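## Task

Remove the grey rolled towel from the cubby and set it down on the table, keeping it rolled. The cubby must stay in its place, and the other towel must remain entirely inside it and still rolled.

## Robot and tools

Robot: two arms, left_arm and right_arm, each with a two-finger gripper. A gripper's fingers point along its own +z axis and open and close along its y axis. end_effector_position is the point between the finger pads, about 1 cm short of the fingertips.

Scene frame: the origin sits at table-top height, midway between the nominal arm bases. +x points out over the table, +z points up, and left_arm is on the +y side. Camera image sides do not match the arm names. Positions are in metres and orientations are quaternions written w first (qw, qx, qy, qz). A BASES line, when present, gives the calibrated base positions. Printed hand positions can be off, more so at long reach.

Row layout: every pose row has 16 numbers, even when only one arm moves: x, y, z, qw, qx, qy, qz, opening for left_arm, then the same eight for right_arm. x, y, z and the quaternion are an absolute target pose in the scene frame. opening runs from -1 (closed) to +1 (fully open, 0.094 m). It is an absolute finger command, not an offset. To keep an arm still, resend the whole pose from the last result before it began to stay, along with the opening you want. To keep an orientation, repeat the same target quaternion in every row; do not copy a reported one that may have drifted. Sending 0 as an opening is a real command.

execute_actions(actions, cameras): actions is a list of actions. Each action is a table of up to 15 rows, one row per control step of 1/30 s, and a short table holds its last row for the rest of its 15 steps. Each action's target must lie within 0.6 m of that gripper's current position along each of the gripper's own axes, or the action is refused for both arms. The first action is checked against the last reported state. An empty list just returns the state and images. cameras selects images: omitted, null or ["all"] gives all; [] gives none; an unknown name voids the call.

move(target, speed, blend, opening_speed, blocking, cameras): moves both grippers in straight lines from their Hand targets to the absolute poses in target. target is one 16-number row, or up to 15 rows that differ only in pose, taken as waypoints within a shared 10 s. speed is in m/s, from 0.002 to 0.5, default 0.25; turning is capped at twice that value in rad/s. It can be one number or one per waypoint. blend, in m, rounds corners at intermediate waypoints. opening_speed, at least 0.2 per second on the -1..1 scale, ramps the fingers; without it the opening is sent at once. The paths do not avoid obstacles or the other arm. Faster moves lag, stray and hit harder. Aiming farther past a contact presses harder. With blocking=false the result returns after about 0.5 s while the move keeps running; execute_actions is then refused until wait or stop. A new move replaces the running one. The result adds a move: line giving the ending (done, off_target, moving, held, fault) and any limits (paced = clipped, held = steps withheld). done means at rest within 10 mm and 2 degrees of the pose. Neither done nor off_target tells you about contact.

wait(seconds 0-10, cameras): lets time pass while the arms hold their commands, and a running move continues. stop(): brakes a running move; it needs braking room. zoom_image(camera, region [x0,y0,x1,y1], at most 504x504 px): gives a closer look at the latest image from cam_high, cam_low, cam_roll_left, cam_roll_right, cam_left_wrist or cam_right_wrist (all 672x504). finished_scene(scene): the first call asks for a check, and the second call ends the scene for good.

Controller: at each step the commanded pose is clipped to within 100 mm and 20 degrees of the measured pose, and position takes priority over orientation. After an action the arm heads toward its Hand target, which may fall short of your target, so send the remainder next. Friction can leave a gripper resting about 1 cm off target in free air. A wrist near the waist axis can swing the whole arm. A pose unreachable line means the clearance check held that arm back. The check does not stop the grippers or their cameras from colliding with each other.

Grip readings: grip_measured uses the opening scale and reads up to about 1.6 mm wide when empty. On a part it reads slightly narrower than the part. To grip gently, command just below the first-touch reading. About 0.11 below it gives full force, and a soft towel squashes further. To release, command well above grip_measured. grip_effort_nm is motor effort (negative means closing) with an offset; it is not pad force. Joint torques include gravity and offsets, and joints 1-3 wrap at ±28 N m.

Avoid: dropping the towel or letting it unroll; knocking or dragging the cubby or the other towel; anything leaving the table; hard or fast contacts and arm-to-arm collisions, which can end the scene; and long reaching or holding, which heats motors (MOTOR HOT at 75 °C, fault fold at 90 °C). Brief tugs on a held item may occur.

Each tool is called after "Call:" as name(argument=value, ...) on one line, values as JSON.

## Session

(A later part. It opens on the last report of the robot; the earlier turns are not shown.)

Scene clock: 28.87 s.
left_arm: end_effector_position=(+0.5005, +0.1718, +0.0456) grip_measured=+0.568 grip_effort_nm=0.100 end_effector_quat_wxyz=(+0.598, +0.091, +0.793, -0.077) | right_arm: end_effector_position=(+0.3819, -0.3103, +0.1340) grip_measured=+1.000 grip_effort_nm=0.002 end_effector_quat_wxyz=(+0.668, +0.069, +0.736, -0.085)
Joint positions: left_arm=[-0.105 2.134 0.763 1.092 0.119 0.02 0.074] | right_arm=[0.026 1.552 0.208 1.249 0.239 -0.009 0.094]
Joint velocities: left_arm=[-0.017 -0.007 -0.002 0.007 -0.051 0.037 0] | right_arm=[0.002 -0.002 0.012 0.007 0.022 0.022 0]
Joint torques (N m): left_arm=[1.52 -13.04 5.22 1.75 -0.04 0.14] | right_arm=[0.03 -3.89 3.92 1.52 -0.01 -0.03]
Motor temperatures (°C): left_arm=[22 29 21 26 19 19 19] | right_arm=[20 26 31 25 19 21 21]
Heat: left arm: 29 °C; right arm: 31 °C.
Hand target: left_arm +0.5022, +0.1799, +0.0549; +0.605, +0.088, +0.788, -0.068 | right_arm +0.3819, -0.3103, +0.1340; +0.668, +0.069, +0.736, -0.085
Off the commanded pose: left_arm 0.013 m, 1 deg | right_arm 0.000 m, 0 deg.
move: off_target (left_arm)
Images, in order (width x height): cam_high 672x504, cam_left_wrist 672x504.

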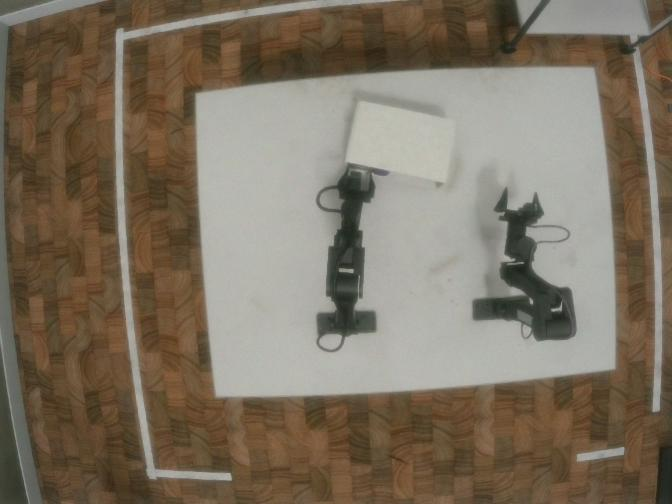

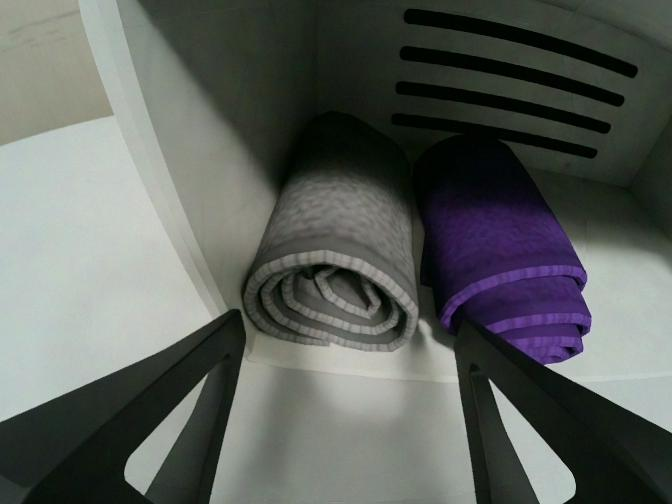

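Call:
move(target=[0.524, 0.163, 0.054, 0.604, 0.1001, 0.787, -0.0768, 0.57, 0.3819, -0.3103, 0.134, 0.668, 0.069, 0.736, -0.085, 1], speed=0.06, cameras=["cam_high", "cam_left_wrist"])

Call:
zoom_image(camera="cam_left_wrist", region=[150, 150, 550, 450])

Call:
zoom_image(camera="cam_high", region=[290, 80, 500, 240])

Scene clock: 31.33 s.
left_arm: end_effector_position=(+0.5207, +0.1657, +0.0664) grip_measured=+0.568 grip_effort_nm=0.100 end_effector_quat_wxyz=(+0.617, +0.095, +0.778, -0.079) | right_arm: end_effector_position=(+0.3819, -0.3103, +0.1340) grip_measured=+1.000 grip_effort_nm=-0.007 end_effector_quat_wxyz=(+0.668, +0.069, +0.736, -0.085)
Joint positions: left_arm=[-0.112 2.134 0.843 1.06 0.119 0.022 0.074] | right_arm=[0.026 1.552 0.208 1.249 0.239 -0.009 0.094]
Joint velocities: left_arm=[-0.017 0.017 -0.012 0.051 0.022 0.037 0.001] | right_arm=[0.007 0.002 -0.012 -0.022 0.007 -0.037 0]
Joint torques (N m): left_arm=[-0.43 -8.98 8.09 1.51 -0.01 0.12] | right_arm=[0.03 -3.88 3.92 1.52 -0.02 -0.03]
Motor temperatures (°C): left_arm=[22 29 21 26 19 19 19] | right_arm=[20 26 31 25 19 21 21]
Heat: left arm: 29 °C; right arm: 31 °C.
Hand target: left_arm +0.5231, +0.1631, +0.0540; +0.604, +0.100, +0.787, -0.077 | right_arm +0.3819, -0.3103, +0.1340; +0.668, +0.069, +0.736, -0.085
Off the commanded pose: left_arm 0.013 m, 2 deg | right_arm 0.000 m, 0 deg.
move: off_target (left_arm)
Images, in order (width x height): cam_high 672x504, cam_left_wrist 672x504.

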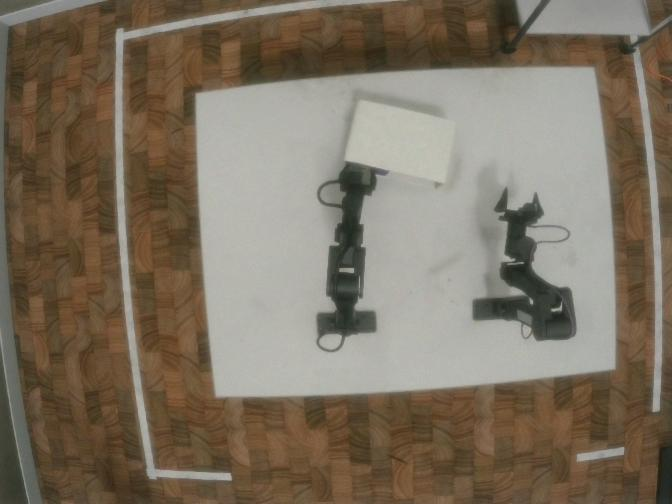

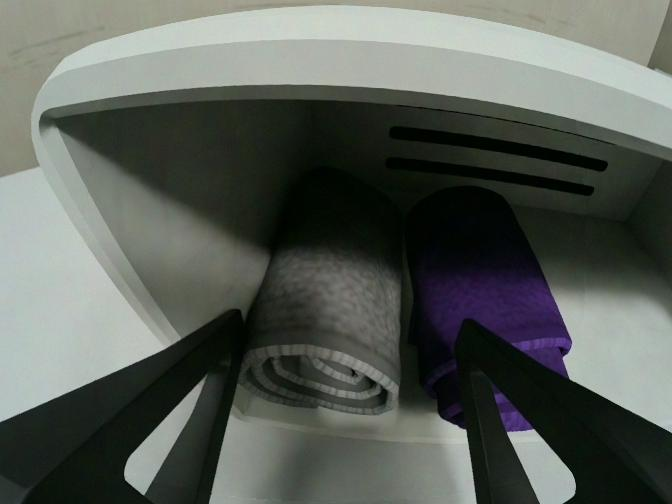

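Scaled by 1.260 from the camera's 672x504 image, which has a finer 960x720 frame.

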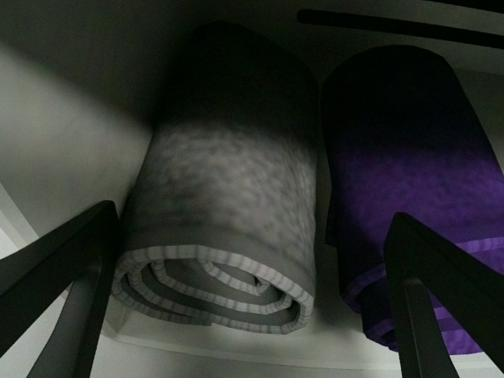

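Scaled by 2.400 from the camera's 672x504 image, which has a finer 960x720 frame.

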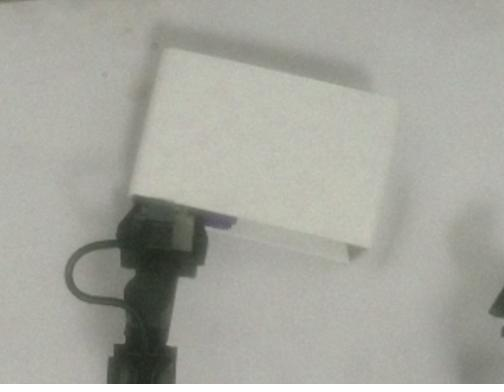

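Call:
move(target=[0.524, 0.163, 0.037, 0.604, 0.1001, 0.787, -0.0768, 0.5, 0.3819, -0.3103, 0.134, 0.668, 0.069, 0.736, -0.085, 1], speed=0.05, cameras=["cam_high", "cam_left_wrist"])

Call:
zoom_image(camera="cam_left_wrist", region=[150, 150, 550, 450])

Call:
zoom_image(camera="cam_high", region=[290, 80, 500, 240])

Scene clock: 34.23 s.
left_arm: end_effector_position=(+0.5183, +0.1660, +0.0415) grip_measured=+0.502 grip_effort_nm=-0.115 end_effector_quat_wxyz=(+0.603, +0.095, +0.788, -0.079) | right_arm: end_effector_position=(+0.3819, -0.3103, +0.1340) grip_measured=+1.000 grip_effort_nm=0.002 end_effector_quat_wxyz=(+0.668, +0.069, +0.736, -0.085)
Joint positions: left_arm=[-0.112 2.196 0.843 1.087 0.119 0.022 0.071] | right_arm=[0.026 1.552 0.208 1.249 0.239 -0.009 0.094]
Joint velocities: left_arm=[0.017 -0.022 -0.017 0.051 0.037 0.022 -0.001] | right_arm=[-0.007 -0.002 -0.002 -0.037 -0.022 -0.081 0]
Joint torques (N m): left_arm=[-0.38 -8.98 8.14 1.84 -0.01 0.11] | right_arm=[0.03 -3.89 3.92 1.52 -0.02 -0.03]
Motor temperatures (°C): left_arm=[22 29 21 26 19 19 19] | right_arm=[20 26 31 25 19 21 21]
Heat: left arm: 29 °C; right arm: 31 °C.
Hand target: left_arm +0.5236, +0.1630, +0.0371; +0.604, +0.100, +0.787, -0.077 | right_arm +0.3819, -0.3103, +0.1340; +0.668, +0.069, +0.736, -0.085
Off the commanded pose: left_arm 0.008 m, 1 deg | right_arm 0.000 m, 0 deg.
move: done
Images, in order (width x height): cam_high 672x504, cam_left_wrist 672x504.

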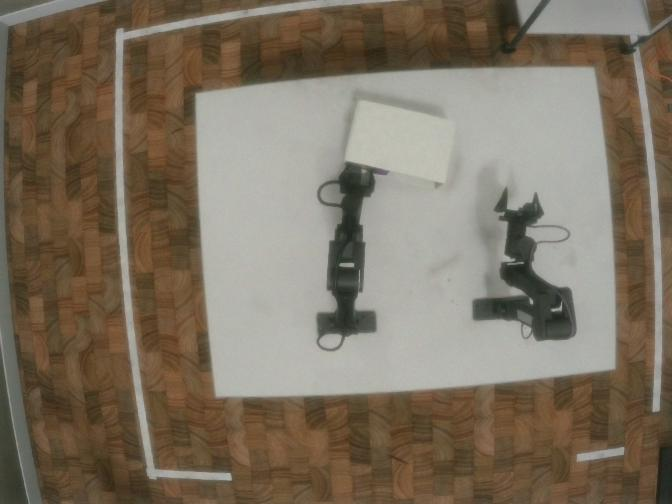

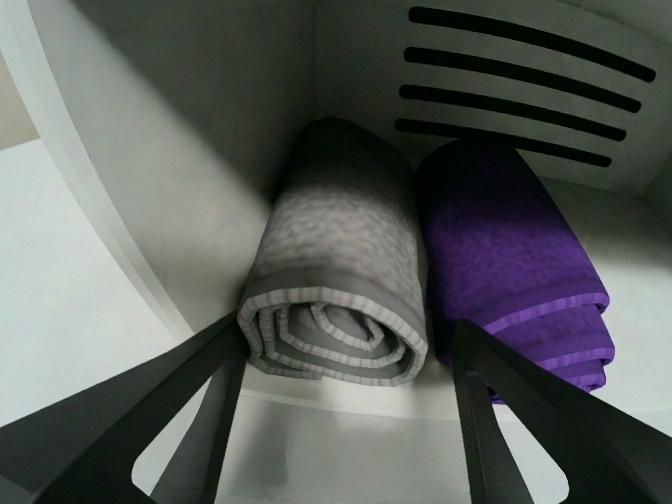

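Scaled by 1.260 from the camera's 672x504 image, which has a finer 960x720 frame.

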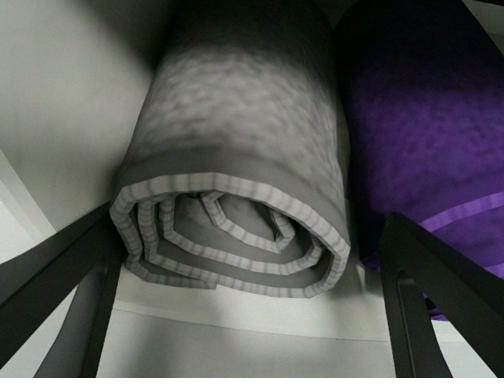

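Scaled by 2.400 from the camera's 672x504 image, which has a finer 960x720 frame.

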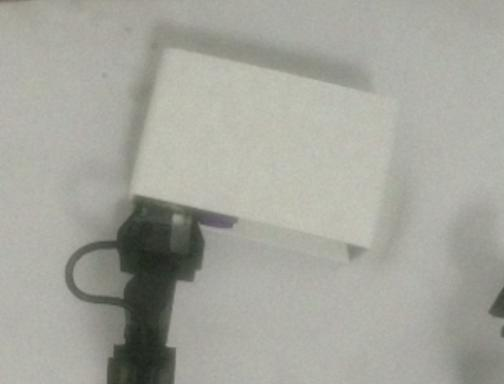

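Call:
move(target=[[0.524, 0.165, 0.037, 0.604, 0.1001, 0.787, -0.0768, 0.68, 0.3819, -0.3103, 0.134, 0.668, 0.069, 0.736, -0.085, 1],[0.545, 0.159, 0.035, 0.604, 0.1001, 0.787, -0.0768, 0.68, 0.3819, -0.3103, 0.134, 0.668, 0.069, 0.736, -0.085, 1]], speed=0.05, cameras=["cam_high", "cam_left_wrist"])

Call:
zoom_image(camera="cam_left_wrist", region=[150, 150, 550, 450])

Call:
zoom_image(camera="cam_high", region=[290, 80, 500, 240])

Scene clock: 36.47 s.
left_arm: end_effector_position=(+0.5401, +0.1617, +0.0454) grip_measured=+0.678 grip_effort_nm=0.100 end_effector_quat_wxyz=(+0.612, +0.097, +0.780, -0.081) | right_arm: end_effector_position=(+0.3819, -0.3103, +0.1340) grip_measured=+1.000 grip_effort_nm=0.002 end_effector_quat_wxyz=(+0.668, +0.069, +0.736, -0.085)
Joint positions: left_arm=[-0.113 2.244 0.939 1.064 0.123 0.022 0.079] | right_arm=[0.026 1.552 0.208 1.249 0.239 -0.009 0.094]
Joint velocities: left_arm=[-0.032 0.002 -0.002 0.007 0.022 -0.007 0] | right_arm=[0.017 -0.002 0.007 0.007 0.037 0.022 0]
Joint torques (N m): left_arm=[-0.65 -9.69 8.69 1.58 -0.1 0.11] | right_arm=[0.02 -3.9 3.93 1.52 -0.02 -0.03]
Motor temperatures (°C): left_arm=[22 29 21 26 19 19 19] | right_arm=[20 26 31 25 19 21 21]
Heat: left arm: 29 °C; right arm: 31 °C.
Hand target: left_arm +0.5442, +0.1588, +0.0350; +0.604, +0.100, +0.787, -0.077 | right_arm +0.3819, -0.3103, +0.1340; +0.668, +0.069, +0.736, -0.085
Off the commanded pose: left_arm 0.012 m, 1 deg | right_arm 0.000 m, 0 deg.
move: off_target (left_arm)
Images, in order (width x height): cam_high 672x504, cam_left_wrist 672x504.

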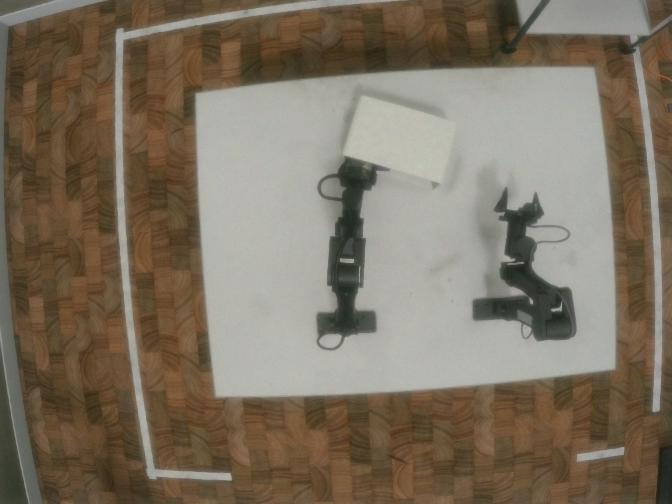

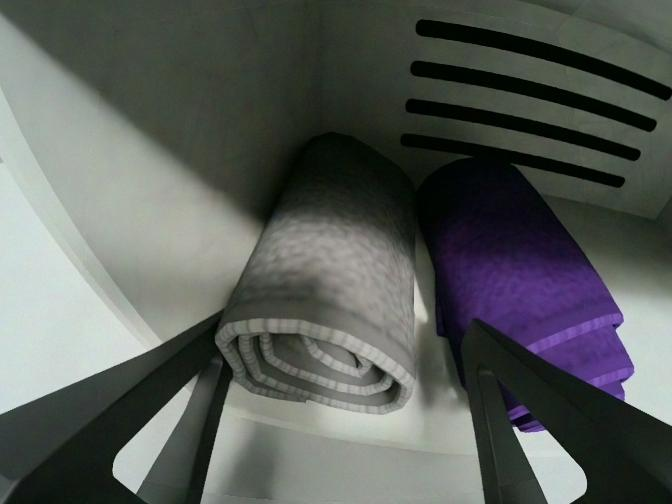

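Scaled by 1.260 from the camera's 672x504 image, which has a finer 960x720 frame.

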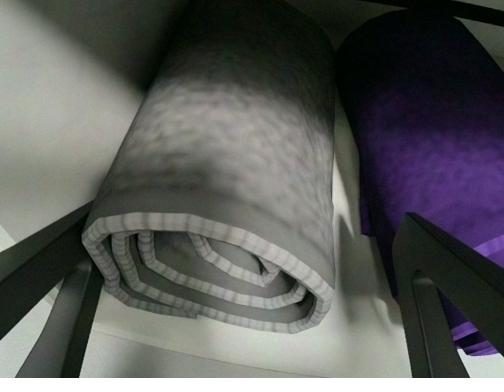

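Scaled by 2.400 from the camera's 672x504 image, which has a finer 960x720 frame.

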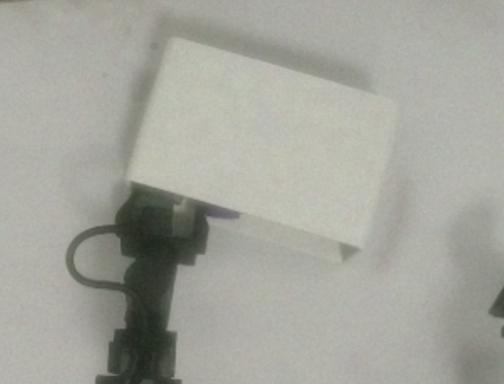

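Call:
move(target=[0.528, 0.167, 0.035, 0.604, 0.1001, 0.787, -0.0768, 0.92, 0.3819, -0.3103, 0.134, 0.668, 0.069, 0.736, -0.085, 1], speed=0.05, cameras=["cam_high", "cam_left_wrist"])

Call:
zoom_image(camera="cam_left_wrist", region=[150, 150, 550, 450])

Call:
zoom_image(camera="cam_high", region=[290, 80, 500, 240])

Scene clock: 38.93 s.
left_arm: end_effector_position=(+0.5319, +0.1619, +0.0380) grip_measured=+0.918 grip_effort_nm=0.100 end_effector_quat_wxyz=(+0.606, +0.099, +0.785, -0.081) | right_arm: end_effector_position=(+0.3819, -0.3103, +0.1340) grip_measured=+1.000 grip_effort_nm=0.002 end_effector_quat_wxyz=(+0.668, +0.069, +0.736, -0.085)
Joint positions: left_arm=[-0.114 2.244 0.907 1.081 0.125 0.024 0.09] | right_arm=[0.026 1.552 0.208 1.249 0.239 -0.009 0.094]
Joint velocities: left_arm=[-0.002 0.002 0.012 0.051 -0.022 -0.037 0] | right_arm=[0.007 -0.002 -0.017 0.007 0.066 -0.022 0]
Joint torques (N m): left_arm=[1.05 -12.33 4.1 1.85 0.06 0.12] | right_arm=[0.02 -3.89 3.92 1.52 -0.02 -0.03]
Motor temperatures (°C): left_arm=[22 29 21 27 19 19 19] | right_arm=[20 26 31 25 19 21 21]
Heat: left arm: 29 °C; right arm: 31 °C.
Hand target: left_arm +0.5282, +0.1669, +0.0351; +0.604, +0.100, +0.787, -0.077 | right_arm +0.3819, -0.3103, +0.1340; +0.668, +0.069, +0.736, -0.085
Off the commanded pose: left_arm 0.007 m, 1 deg | right_arm 0.000 m, 0 deg.
move: done
Images, in order (width x height): cam_high 672x504, cam_left_wrist 672x504.

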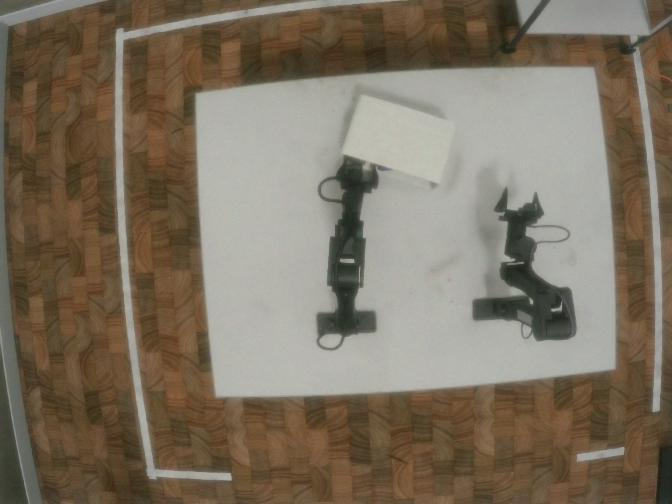

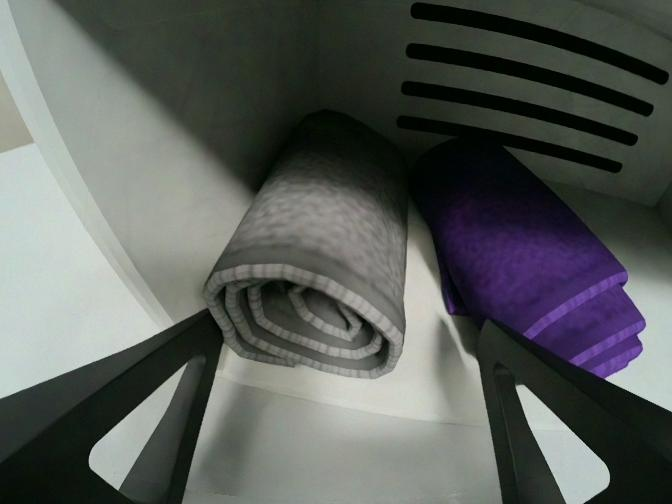

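Scaled by 1.260 from the camera's 672x504 image, which has a finer 960x720 frame.

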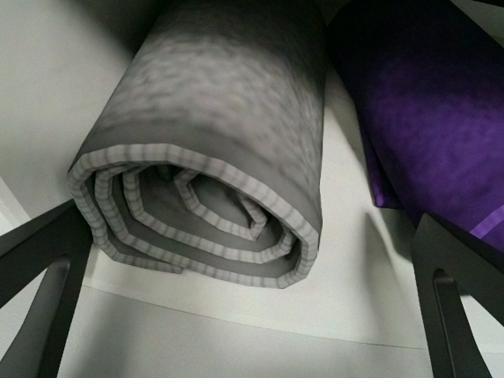

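Scaled by 2.400 from the camera's 672x504 image, which has a finer 960x720 frame.

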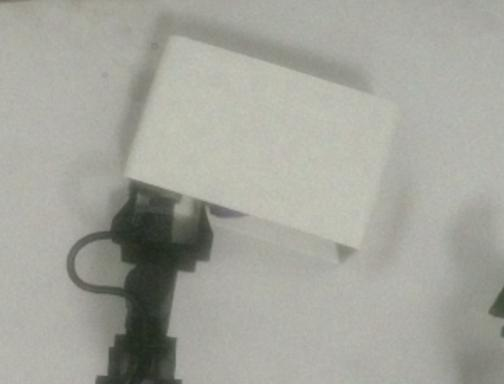

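Call:
move(target=[0.524, 0.174, 0.078, 0.6013, 0.1241, 0.7836, -0.0952, 0.62, 0.3819, -0.3103, 0.134, 0.668, 0.069, 0.736, -0.085, 1], speed=0.08, cameras=["cam_high", "cam_left_wrist", "cam_roll_left"])

Call:
zoom_image(camera="cam_high", region=[290, 80, 500, 240])

Scene clock: 42.50 s.
left_arm: end_effector_position=(+0.5294, +0.1712, +0.0772) grip_measured=+0.622 grip_effort_nm=-0.110 end_effector_quat_wxyz=(+0.608, +0.120, +0.779, -0.096) | right_arm: end_effector_position=(+0.3819, -0.3103, +0.1340) grip_measured=+1.000 grip_effort_nm=0.002 end_effector_quat_wxyz=(+0.668, +0.069, +0.736, -0.085)
Joint positions: left_arm=[-0.065 2.105 0.896 0.958 0.222 0.052 0.076] | right_arm=[0.026 1.552 0.208 1.249 0.239 -0.009 0.094]
Joint velocities: left_arm=[-0.012 0.002 0.007 -0.022 -0.007 0.007 0] | right_arm=[-0.022 -0.017 -0.002 0.095 0.007 -0.007 0]
Joint torques (N m): left_arm=[0.9 -13.86 4.88 1.51 0.16 0.13] | right_arm=[0.03 -3.88 3.92 1.52 -0.01 -0.03]
Motor temperatures (°C): left_arm=[22 30 21 27 19 19 19] | right_arm=[20 26 31 25 19 21 21]
Heat: left arm: 30 °C; right arm: 31 °C.
Hand target: left_arm +0.5242, +0.1741, +0.0778; +0.602, +0.124, +0.783, -0.095 | right_arm +0.3819, -0.3103, +0.1340; +0.668, +0.069, +0.736, -0.085
Off the commanded pose: left_arm 0.006 m, 1 deg | right_arm 0.000 m, 0 deg.
move: done
Images, in order (width x height): cam_high 672x504, cam_roll_left 672x504, cam_left_wrist 672x504.

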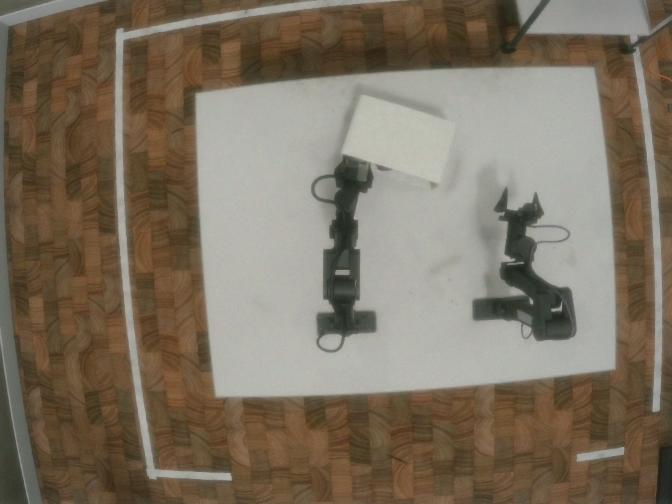

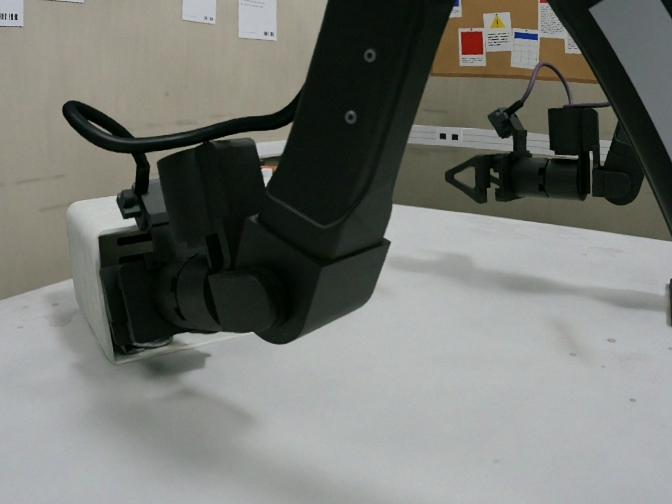

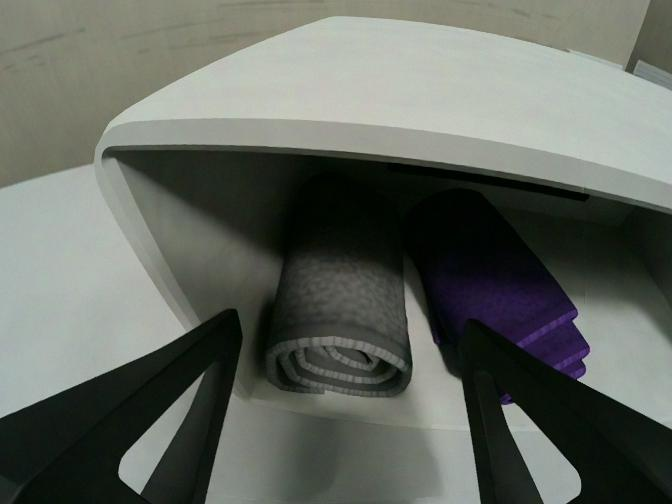

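Scaled by 2.400 from the camera's 672x504 image, which has a finer 960x720 frame.

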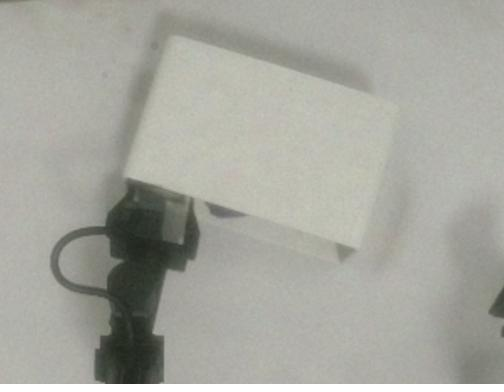

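Call:
zoom_image(camera="cam_roll_left", region=[50, 80, 350, 380])

Scaled by 1.680 from the camera's 672x504 image, which has a finer 960x720 frame.

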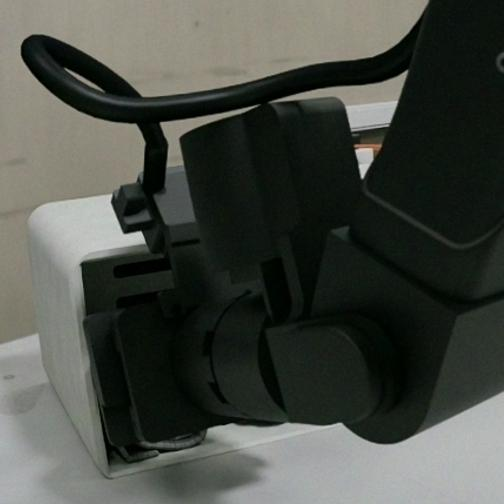

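Call:
move(target=[0.558, 0.158, 0.072, 0.6013, 0.1241, 0.7836, -0.0952, 0.62, 0.3819, -0.3103, 0.134, 0.668, 0.069, 0.736, -0.085, 1], speed=0.06, cameras=["cam_high", "cam_left_wrist", "cam_roll_left"])

Call:
zoom_image(camera="cam_high", region=[290, 80, 500, 240])

Scene clock: 45.47 s.
left_arm: end_effector_position=(+0.5528, +0.1602, +0.0839) grip_measured=+0.622 grip_effort_nm=-0.110 end_effector_quat_wxyz=(+0.612, +0.124, +0.775, -0.097) | right_arm: end_effector_position=(+0.3819, -0.3103, +0.1340) grip_measured=+1.000 grip_effort_nm=-0.002 end_effector_quat_wxyz=(+0.668, +0.069, +0.736, -0.085)
Joint positions: left_arm=[-0.085 2.151 1.009 0.903 0.211 0.053 0.076] | right_arm=[0.026 1.552 0.208 1.249 0.239 -0.009 0.094]
Joint velocities: left_arm=[-0.002 -0.002 0.002 0.022 -0.007 0.007 0] | right_arm=[0.007 -0.007 0.012 -0.022 -0.081 -0.007 0]
Joint torques (N m): left_arm=[-0.57 -9.63 9.48 1.56 -0.1 0.04] | right_arm=[0.03 -3.89 3.92 1.52 -0.02 -0.03]
Motor temperatures (°C): left_arm=[22 30 21 27 19 19 19] | right_arm=[20 26 30 25 19 21 21]
Heat: left arm: 30 °C; right arm: 30 °C.
Hand target: left_arm +0.5571, +0.1580, +0.0719; +0.601, +0.124, +0.784, -0.095 | right_arm +0.3819, -0.3103, +0.1340; +0.668, +0.069, +0.736, -0.085
Off the commanded pose: left_arm 0.013 m, 2 deg | right_arm 0.000 m, 0 deg.
move: off_target (left_arm)
Images, in order (width x height): cam_high 672x504, cam_roll_left 672x504, cam_left_wrist 672x504.

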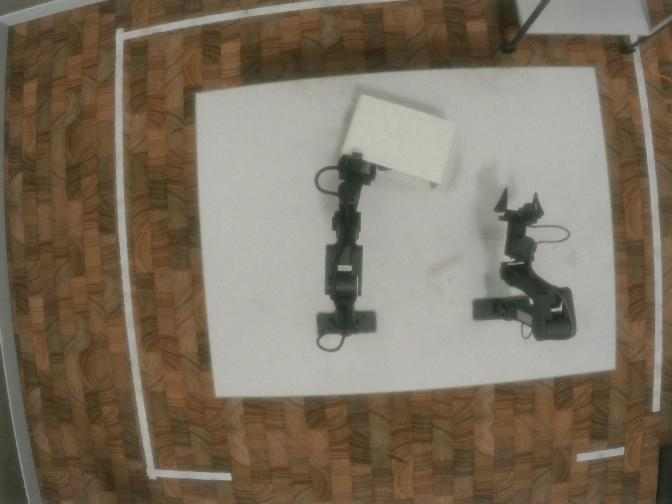

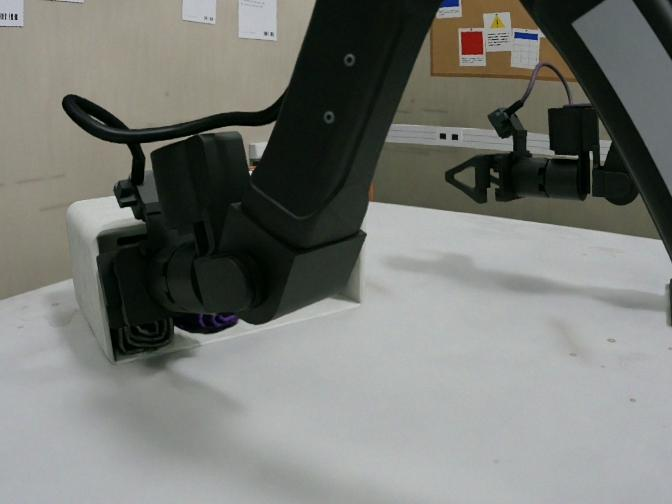

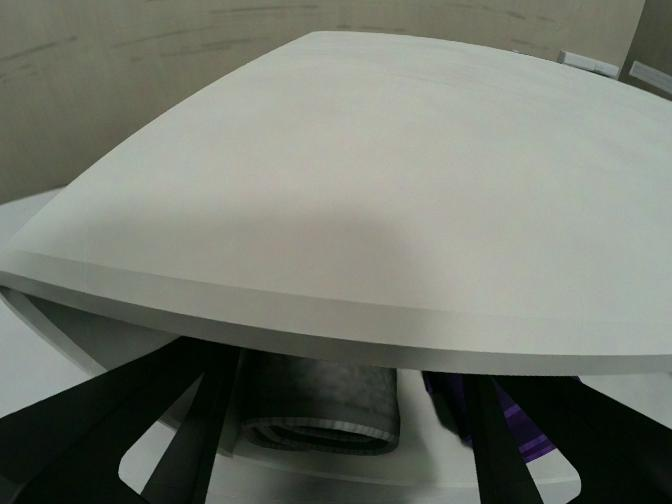

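Scaled by 2.400 from the camera's 672x504 image, which has a finer 960x720 frame.

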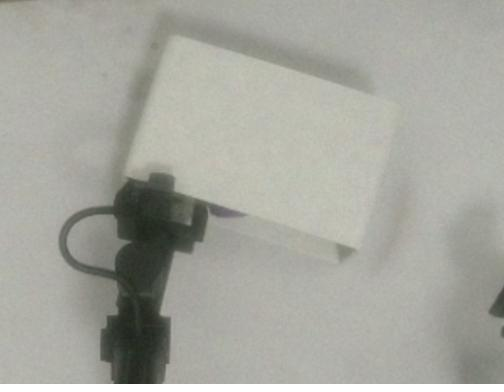

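Call:
move(target=[[0.541, 0.164, 0.072, 0.6283, 0.1207, 0.7621, -0.0995, 0.62, 0.3819, -0.3103, 0.134, 0.668, 0.069, 0.736, -0.085, 1],[0.541, 0.162, 0.050, 0.6283, 0.1207, 0.7621, -0.0995, 0.62, 0.3819, -0.3103, 0.134, 0.668, 0.069, 0.736, -0.085, 1]], speed=0.05, cameras=["cam_high", "cam_left_wrist", "cam_roll_left"])

Call:
zoom_image(camera="cam_high", region=[290, 80, 500, 240])

Scene clock: 49.03 s.
left_arm: end_effector_position=(+0.5462, +0.1609, +0.0703) grip_measured=+0.622 grip_effort_nm=-0.110 end_effector_quat_wxyz=(+0.644, +0.126, +0.749, -0.095) | right_arm: end_effector_position=(+0.3819, -0.3103, +0.1340) grip_measured=+1.000 grip_effort_nm=0.002 end_effector_quat_wxyz=(+0.668, +0.069, +0.736, -0.085)
Joint positions: left_arm=[-0.085 2.236 0.956 1.124 0.21 0.052 0.076] | right_arm=[0.026 1.552 0.208 1.249 0.239 -0.009 0.094]
Joint velocities: left_arm=[-0.007 -0.002 -0.027 0.007 0.022 -0.037 0.001] | right_arm=[-0.022 -0.002 -0.007 0.007 -0.007 -0.022 0]
Joint torques (N m): left_arm=[0.17 -9.87 4.53 1.9 0.02 -0.08] | right_arm=[0.03 -3.89 3.92 1.52 -0.02 -0.03]
Motor temperatures (°C): left_arm=[22 30 21 27 19 19 19] | right_arm=[20 26 30 25 19 21 21]
Heat: left arm: 30 °C; right arm: 30 °C.
Hand target: left_arm +0.5404, +0.1621, +0.0505; +0.628, +0.121, +0.762, -0.099 | right_arm +0.3819, -0.3103, +0.1340; +0.668, +0.069, +0.736, -0.085
Off the commanded pose: left_arm 0.021 m, 2 deg | right_arm 0.000 m, 0 deg.
move: off_target (left_arm)
Images, in order (width x height): cam_high 672x504, cam_roll_left 672x504, cam_left_wrist 672x504.

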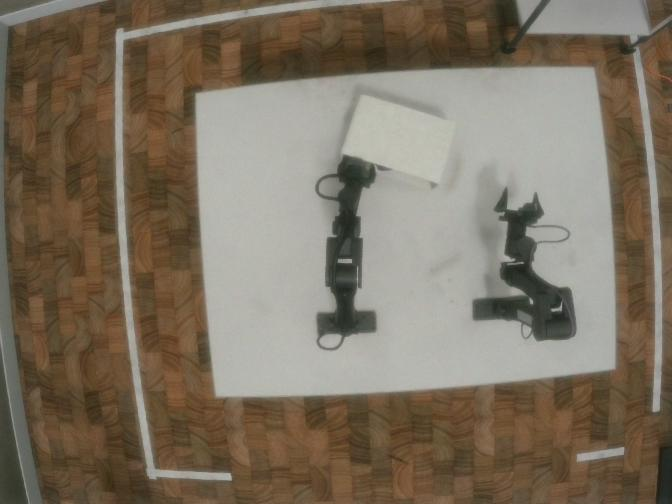

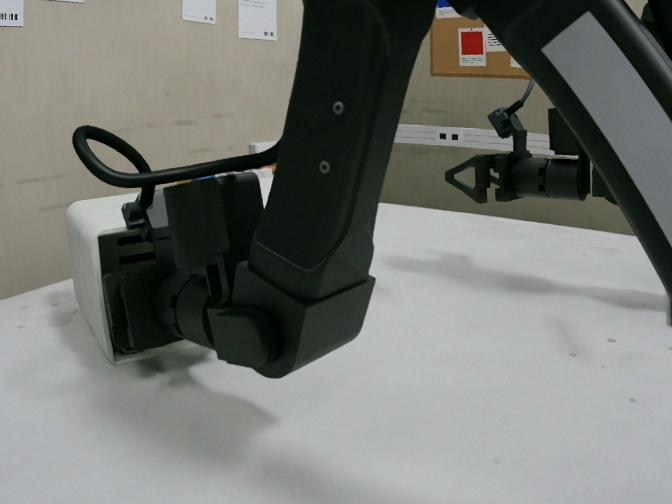

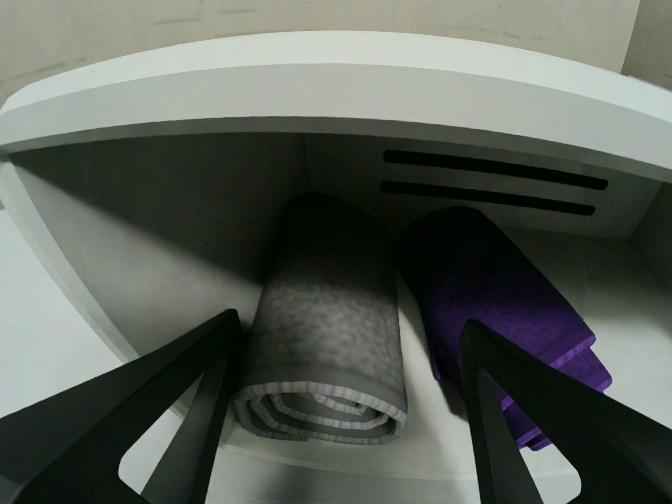

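Scaled by 2.400 from the camera's 672x504 image, which has a finer 960x720 frame.

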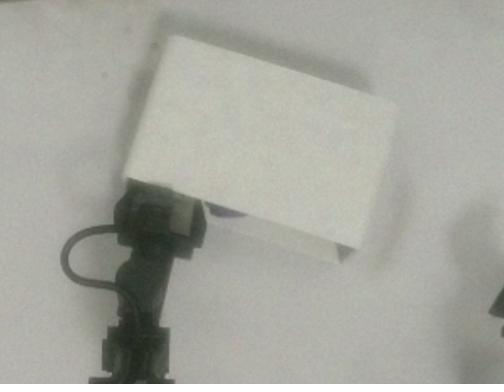

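Call:
move(target=[0.543, 0.162, 0.034, 0.6283, 0.1207, 0.7621, -0.0995, 0.62, 0.3819, -0.3103, 0.134, 0.668, 0.069, 0.736, -0.085, 1], speed=0.05, cameras=["cam_high", "cam_left_wrist", "cam_roll_left"])

Call:
zoom_image(camera="cam_left_wrist", region=[150, 150, 550, 450])

Call:
zoom_image(camera="cam_high", region=[290, 80, 500, 240])

Scene clock: 50.60 s.
left_arm: end_effector_position=(+0.5444, +0.1611, +0.0483) grip_measured=+0.622 grip_effort_nm=-0.105 end_effector_quat_wxyz=(+0.637, +0.125, +0.754, -0.096) | right_arm: end_effector_position=(+0.3819, -0.3103, +0.1340) grip_measured=+1.000 grip_effort_nm=-0.002 end_effector_quat_wxyz=(+0.668, +0.069, +0.736, -0.085)
Joint positions: left_arm=[-0.085 2.299 0.956 1.169 0.21 0.051 0.076] | right_arm=[0.026 1.552 0.208 1.249 0.239 -0.009 0.094]
Joint velocities: left_arm=[0.002 0.007 -0.007 0.007 -0.007 -0.022 -0.001] | right_arm=[-0.007 -0.007 0.002 -0.037 0.007 -0.007 0]
Joint torques (N m): left_arm=[0.46 -9.91 5.7 1.86 0.02 -0.08] | right_arm=[0.03 -3.88 3.92 1.52 -0.01 -0.03]
Motor temperatures (°C): left_arm=[22 30 21 27 19 19 19] | right_arm=[20 26 30 25 19 21 21]
Heat: left arm: 30 °C; right arm: 30 °C.
Hand target: left_arm +0.5426, +0.1621, +0.0343; +0.628, +0.120, +0.762, -0.100 | right_arm +0.3819, -0.3103, +0.1340; +0.668, +0.069, +0.736, -0.085
Off the commanded pose: left_arm 0.014 m, 2 deg | right_arm 0.000 m, 0 deg.
move: off_target (left_arm)
Images, in order (width x height): cam_high 672x504, cam_roll_left 672x504, cam_left_wrist 672x504.

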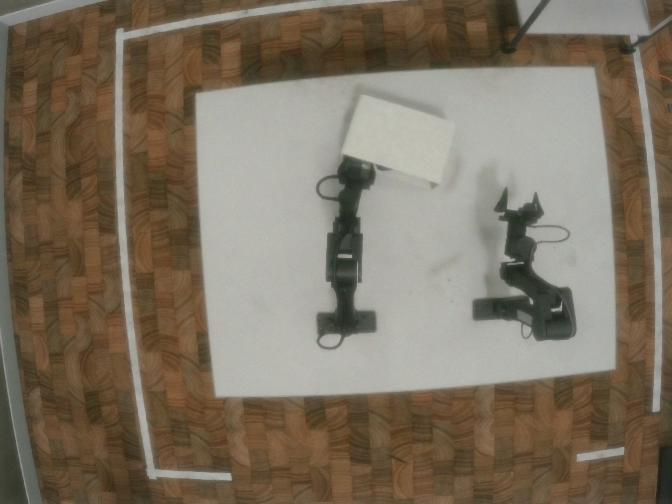

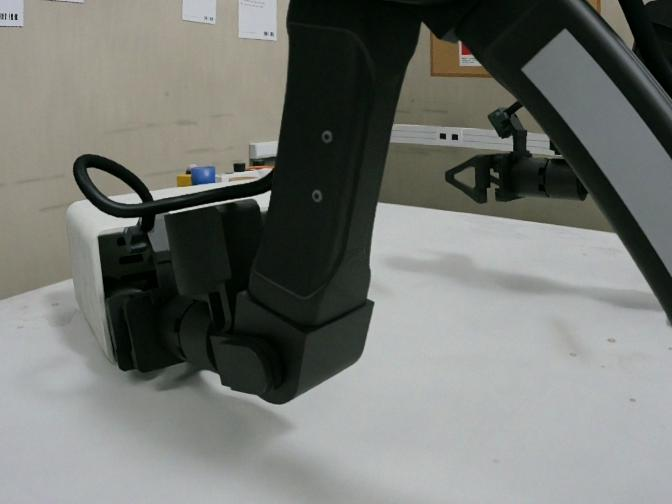

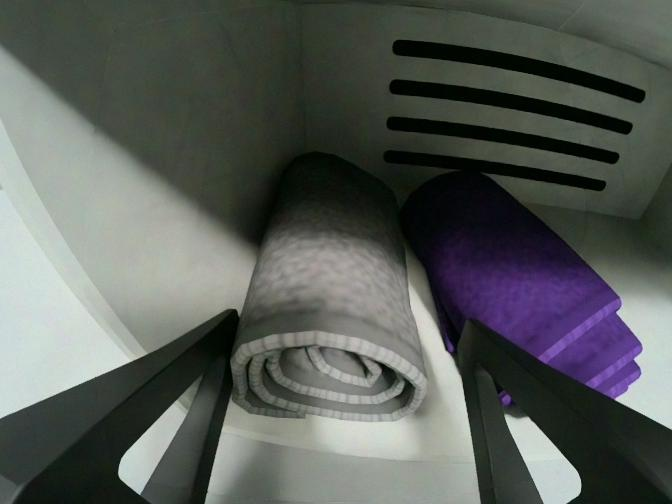

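Scaled by 1.260 from the camera's 672x504 image, which has a finer 960x720 frame.

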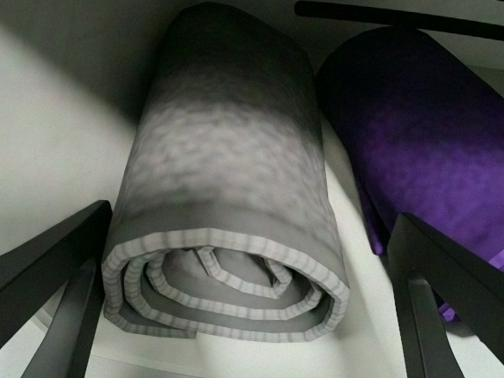

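Scaled by 2.400 from the camera's 672x504 image, which has a finer 960x720 frame.

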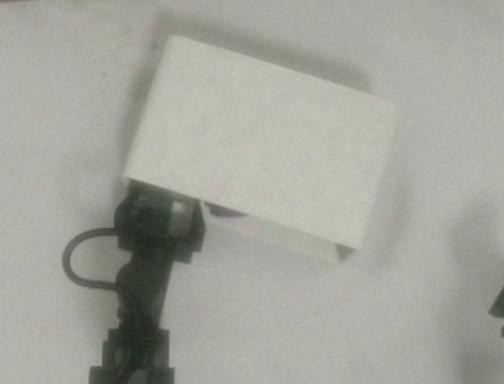

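Call:
move(target=[0.543, 0.162, 0.034, 0.6283, 0.1207, 0.7621, -0.0995, 0.1, 0.3819, -0.3103, 0.134, 0.668, 0.069, 0.736, -0.085, 1], speed=0.05, opening_speed=0.4, cameras=["cam_high", "cam_left_wrist"])

Call:
zoom_image(camera="cam_left_wrist", region=[150, 150, 550, 450])

Scene clock: 52.93 s.
left_arm: end_effector_position=(+0.5445, +0.1611, +0.0491) grip_measured=+0.102 grip_effort_nm=-0.115 end_effector_quat_wxyz=(+0.639, +0.125, +0.753, -0.096) | right_arm: end_effector_position=(+0.3819, -0.3103, +0.1340) grip_measured=+1.000 grip_effort_nm=0.002 end_effector_quat_wxyz=(+0.668, +0.069, +0.736, -0.085)
Joint positions: left_arm=[-0.085 2.299 0.956 1.172 0.21 0.051 0.052] | right_arm=[0.026 1.552 0.208 1.249 0.239 -0.009 0.094]
Joint velocities: left_arm=[0.007 -0.022 0.012 0.037 0.007 -0.051 0] | right_arm=[-0.002 -0.012 -0.017 0.037 -0.022 -0.022 0]
Joint torques (N m): left_arm=[0.23 -9.89 5.7 1.87 0.02 -0.08] | right_arm=[0.03 -3.88 3.93 1.52 -0.02 -0.04]
Motor temperatures (°C): left_arm=[22 30 21 28 19 19 19] | right_arm=[20 26 30 26 19 21 21]
Heat: left arm: 30 °C; right arm: 30 °C.
Hand target: left_arm +0.5426, +0.1621, +0.0342; +0.628, +0.121, +0.762, -0.100 | right_arm +0.3819, -0.3103, +0.1340; +0.668, +0.069, +0.736, -0.085
Off the commanded pose: left_arm 0.015 m, 2 deg | right_arm 0.000 m, 0 deg.
move: off_target (left_arm)
Images, in order (width x height): cam_high 672x504, cam_left_wrist 672x504.

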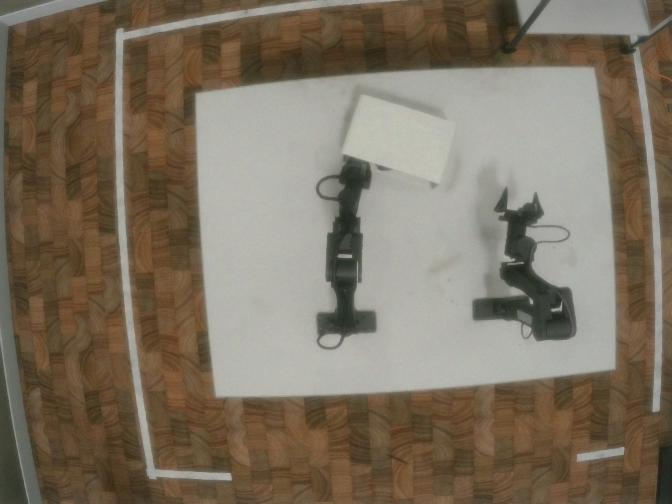

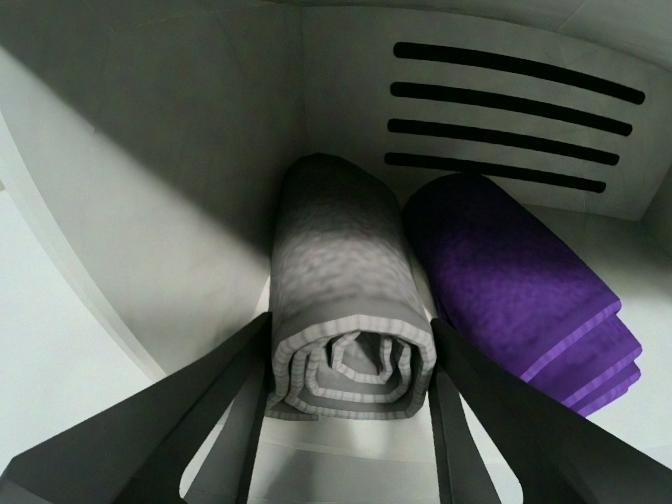

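Scaled by 1.260 from the camera's 672x504 image, which has a finer 960x720 frame.

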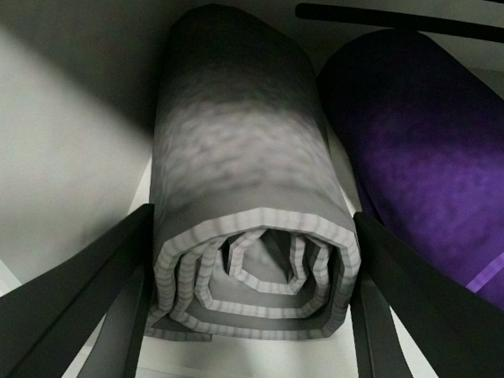

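Call:
move(target=[[0.543, 0.162, 0.055, 0.6283, 0.1207, 0.7621, -0.0995, -0.02, 0.3819, -0.3103, 0.134, 0.668, 0.069, 0.736, -0.085, 1],[0.51, 0.172, 0.065, 0.6283, 0.1207, 0.7621, -0.0995, -0.02, 0.3819, -0.3103, 0.134, 0.668, 0.069, 0.736, -0.085, 1]], speed=0.05, cameras=["cam_high", "cam_left_wrist", "cam_roll_left"])

Scene clock: 55.43 s.
left_arm: end_effector_position=(+0.5135, +0.1698, +0.0543) grip_measured=-0.018 grip_effort_nm=-0.115 end_effector_quat_wxyz=(+0.622, +0.122, +0.768, -0.096) | right_arm: end_effector_position=(+0.3819, -0.3103, +0.1340) grip_measured=+1.000 grip_effort_nm=-0.002 end_effector_quat_wxyz=(+0.668, +0.069, +0.736, -0.085)
Joint positions: left_arm=[-0.071 2.184 0.815 1.154 0.219 0.051 0.046] | right_arm=[0.026 1.552 0.208 1.249 0.239 -0.009 0.094]
Joint velocities: left_arm=[-0.012 0.012 0.002 -0.007 -0.095 -0.051 0] | right_arm=[-0.012 -0.002 0.002 -0.037 -0.051 -0.051 0]
Joint torques (N m): left_arm=[0.76 -14.26 3.79 1.89 0.08 -0.03] | right_arm=[0.03 -3.89 3.9 1.52 -0.02 -0.02]
Motor temperatures (°C): left_arm=[22 30 21 28 19 19 19] | right_arm=[20 26 30 26 19 21 21]
Heat: left arm: 30 °C; right arm: 30 °C.
Hand target: left_arm +0.5104, +0.1719, +0.0648; +0.628, +0.121, +0.762, -0.100 | right_arm +0.3819, -0.3103, +0.1340; +0.668, +0.069, +0.736, -0.085
Off the commanded pose: left_arm 0.012 m, 1 deg | right_arm 0.000 m, 0 deg.
move: off_target (left_arm)
Images, in order (width x height): cam_high 672x504, cam_roll_left 672x504, cam_left_wrist 672x504.

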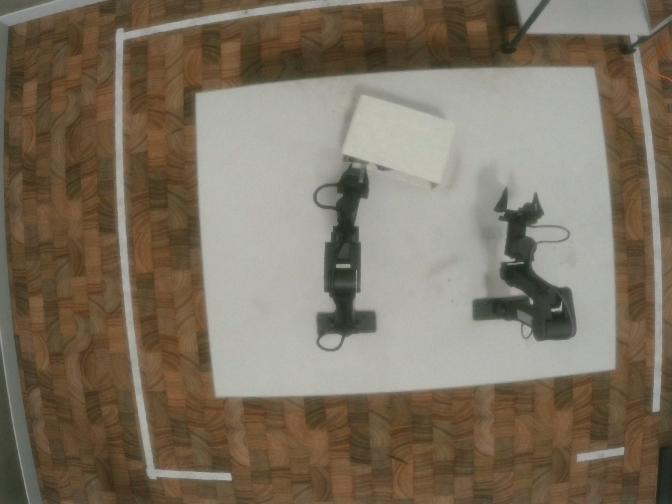

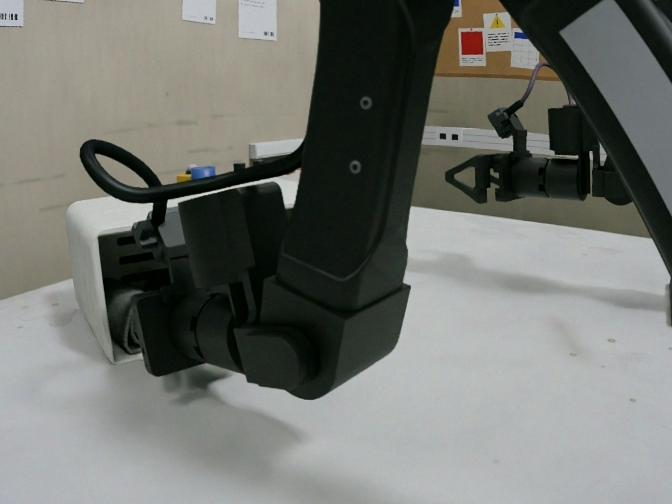

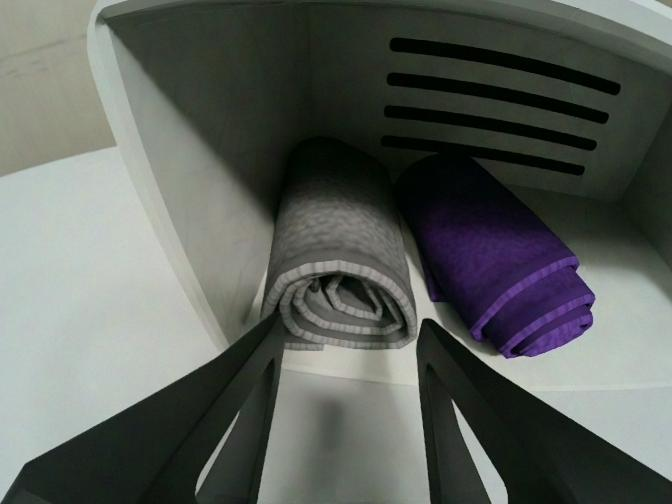

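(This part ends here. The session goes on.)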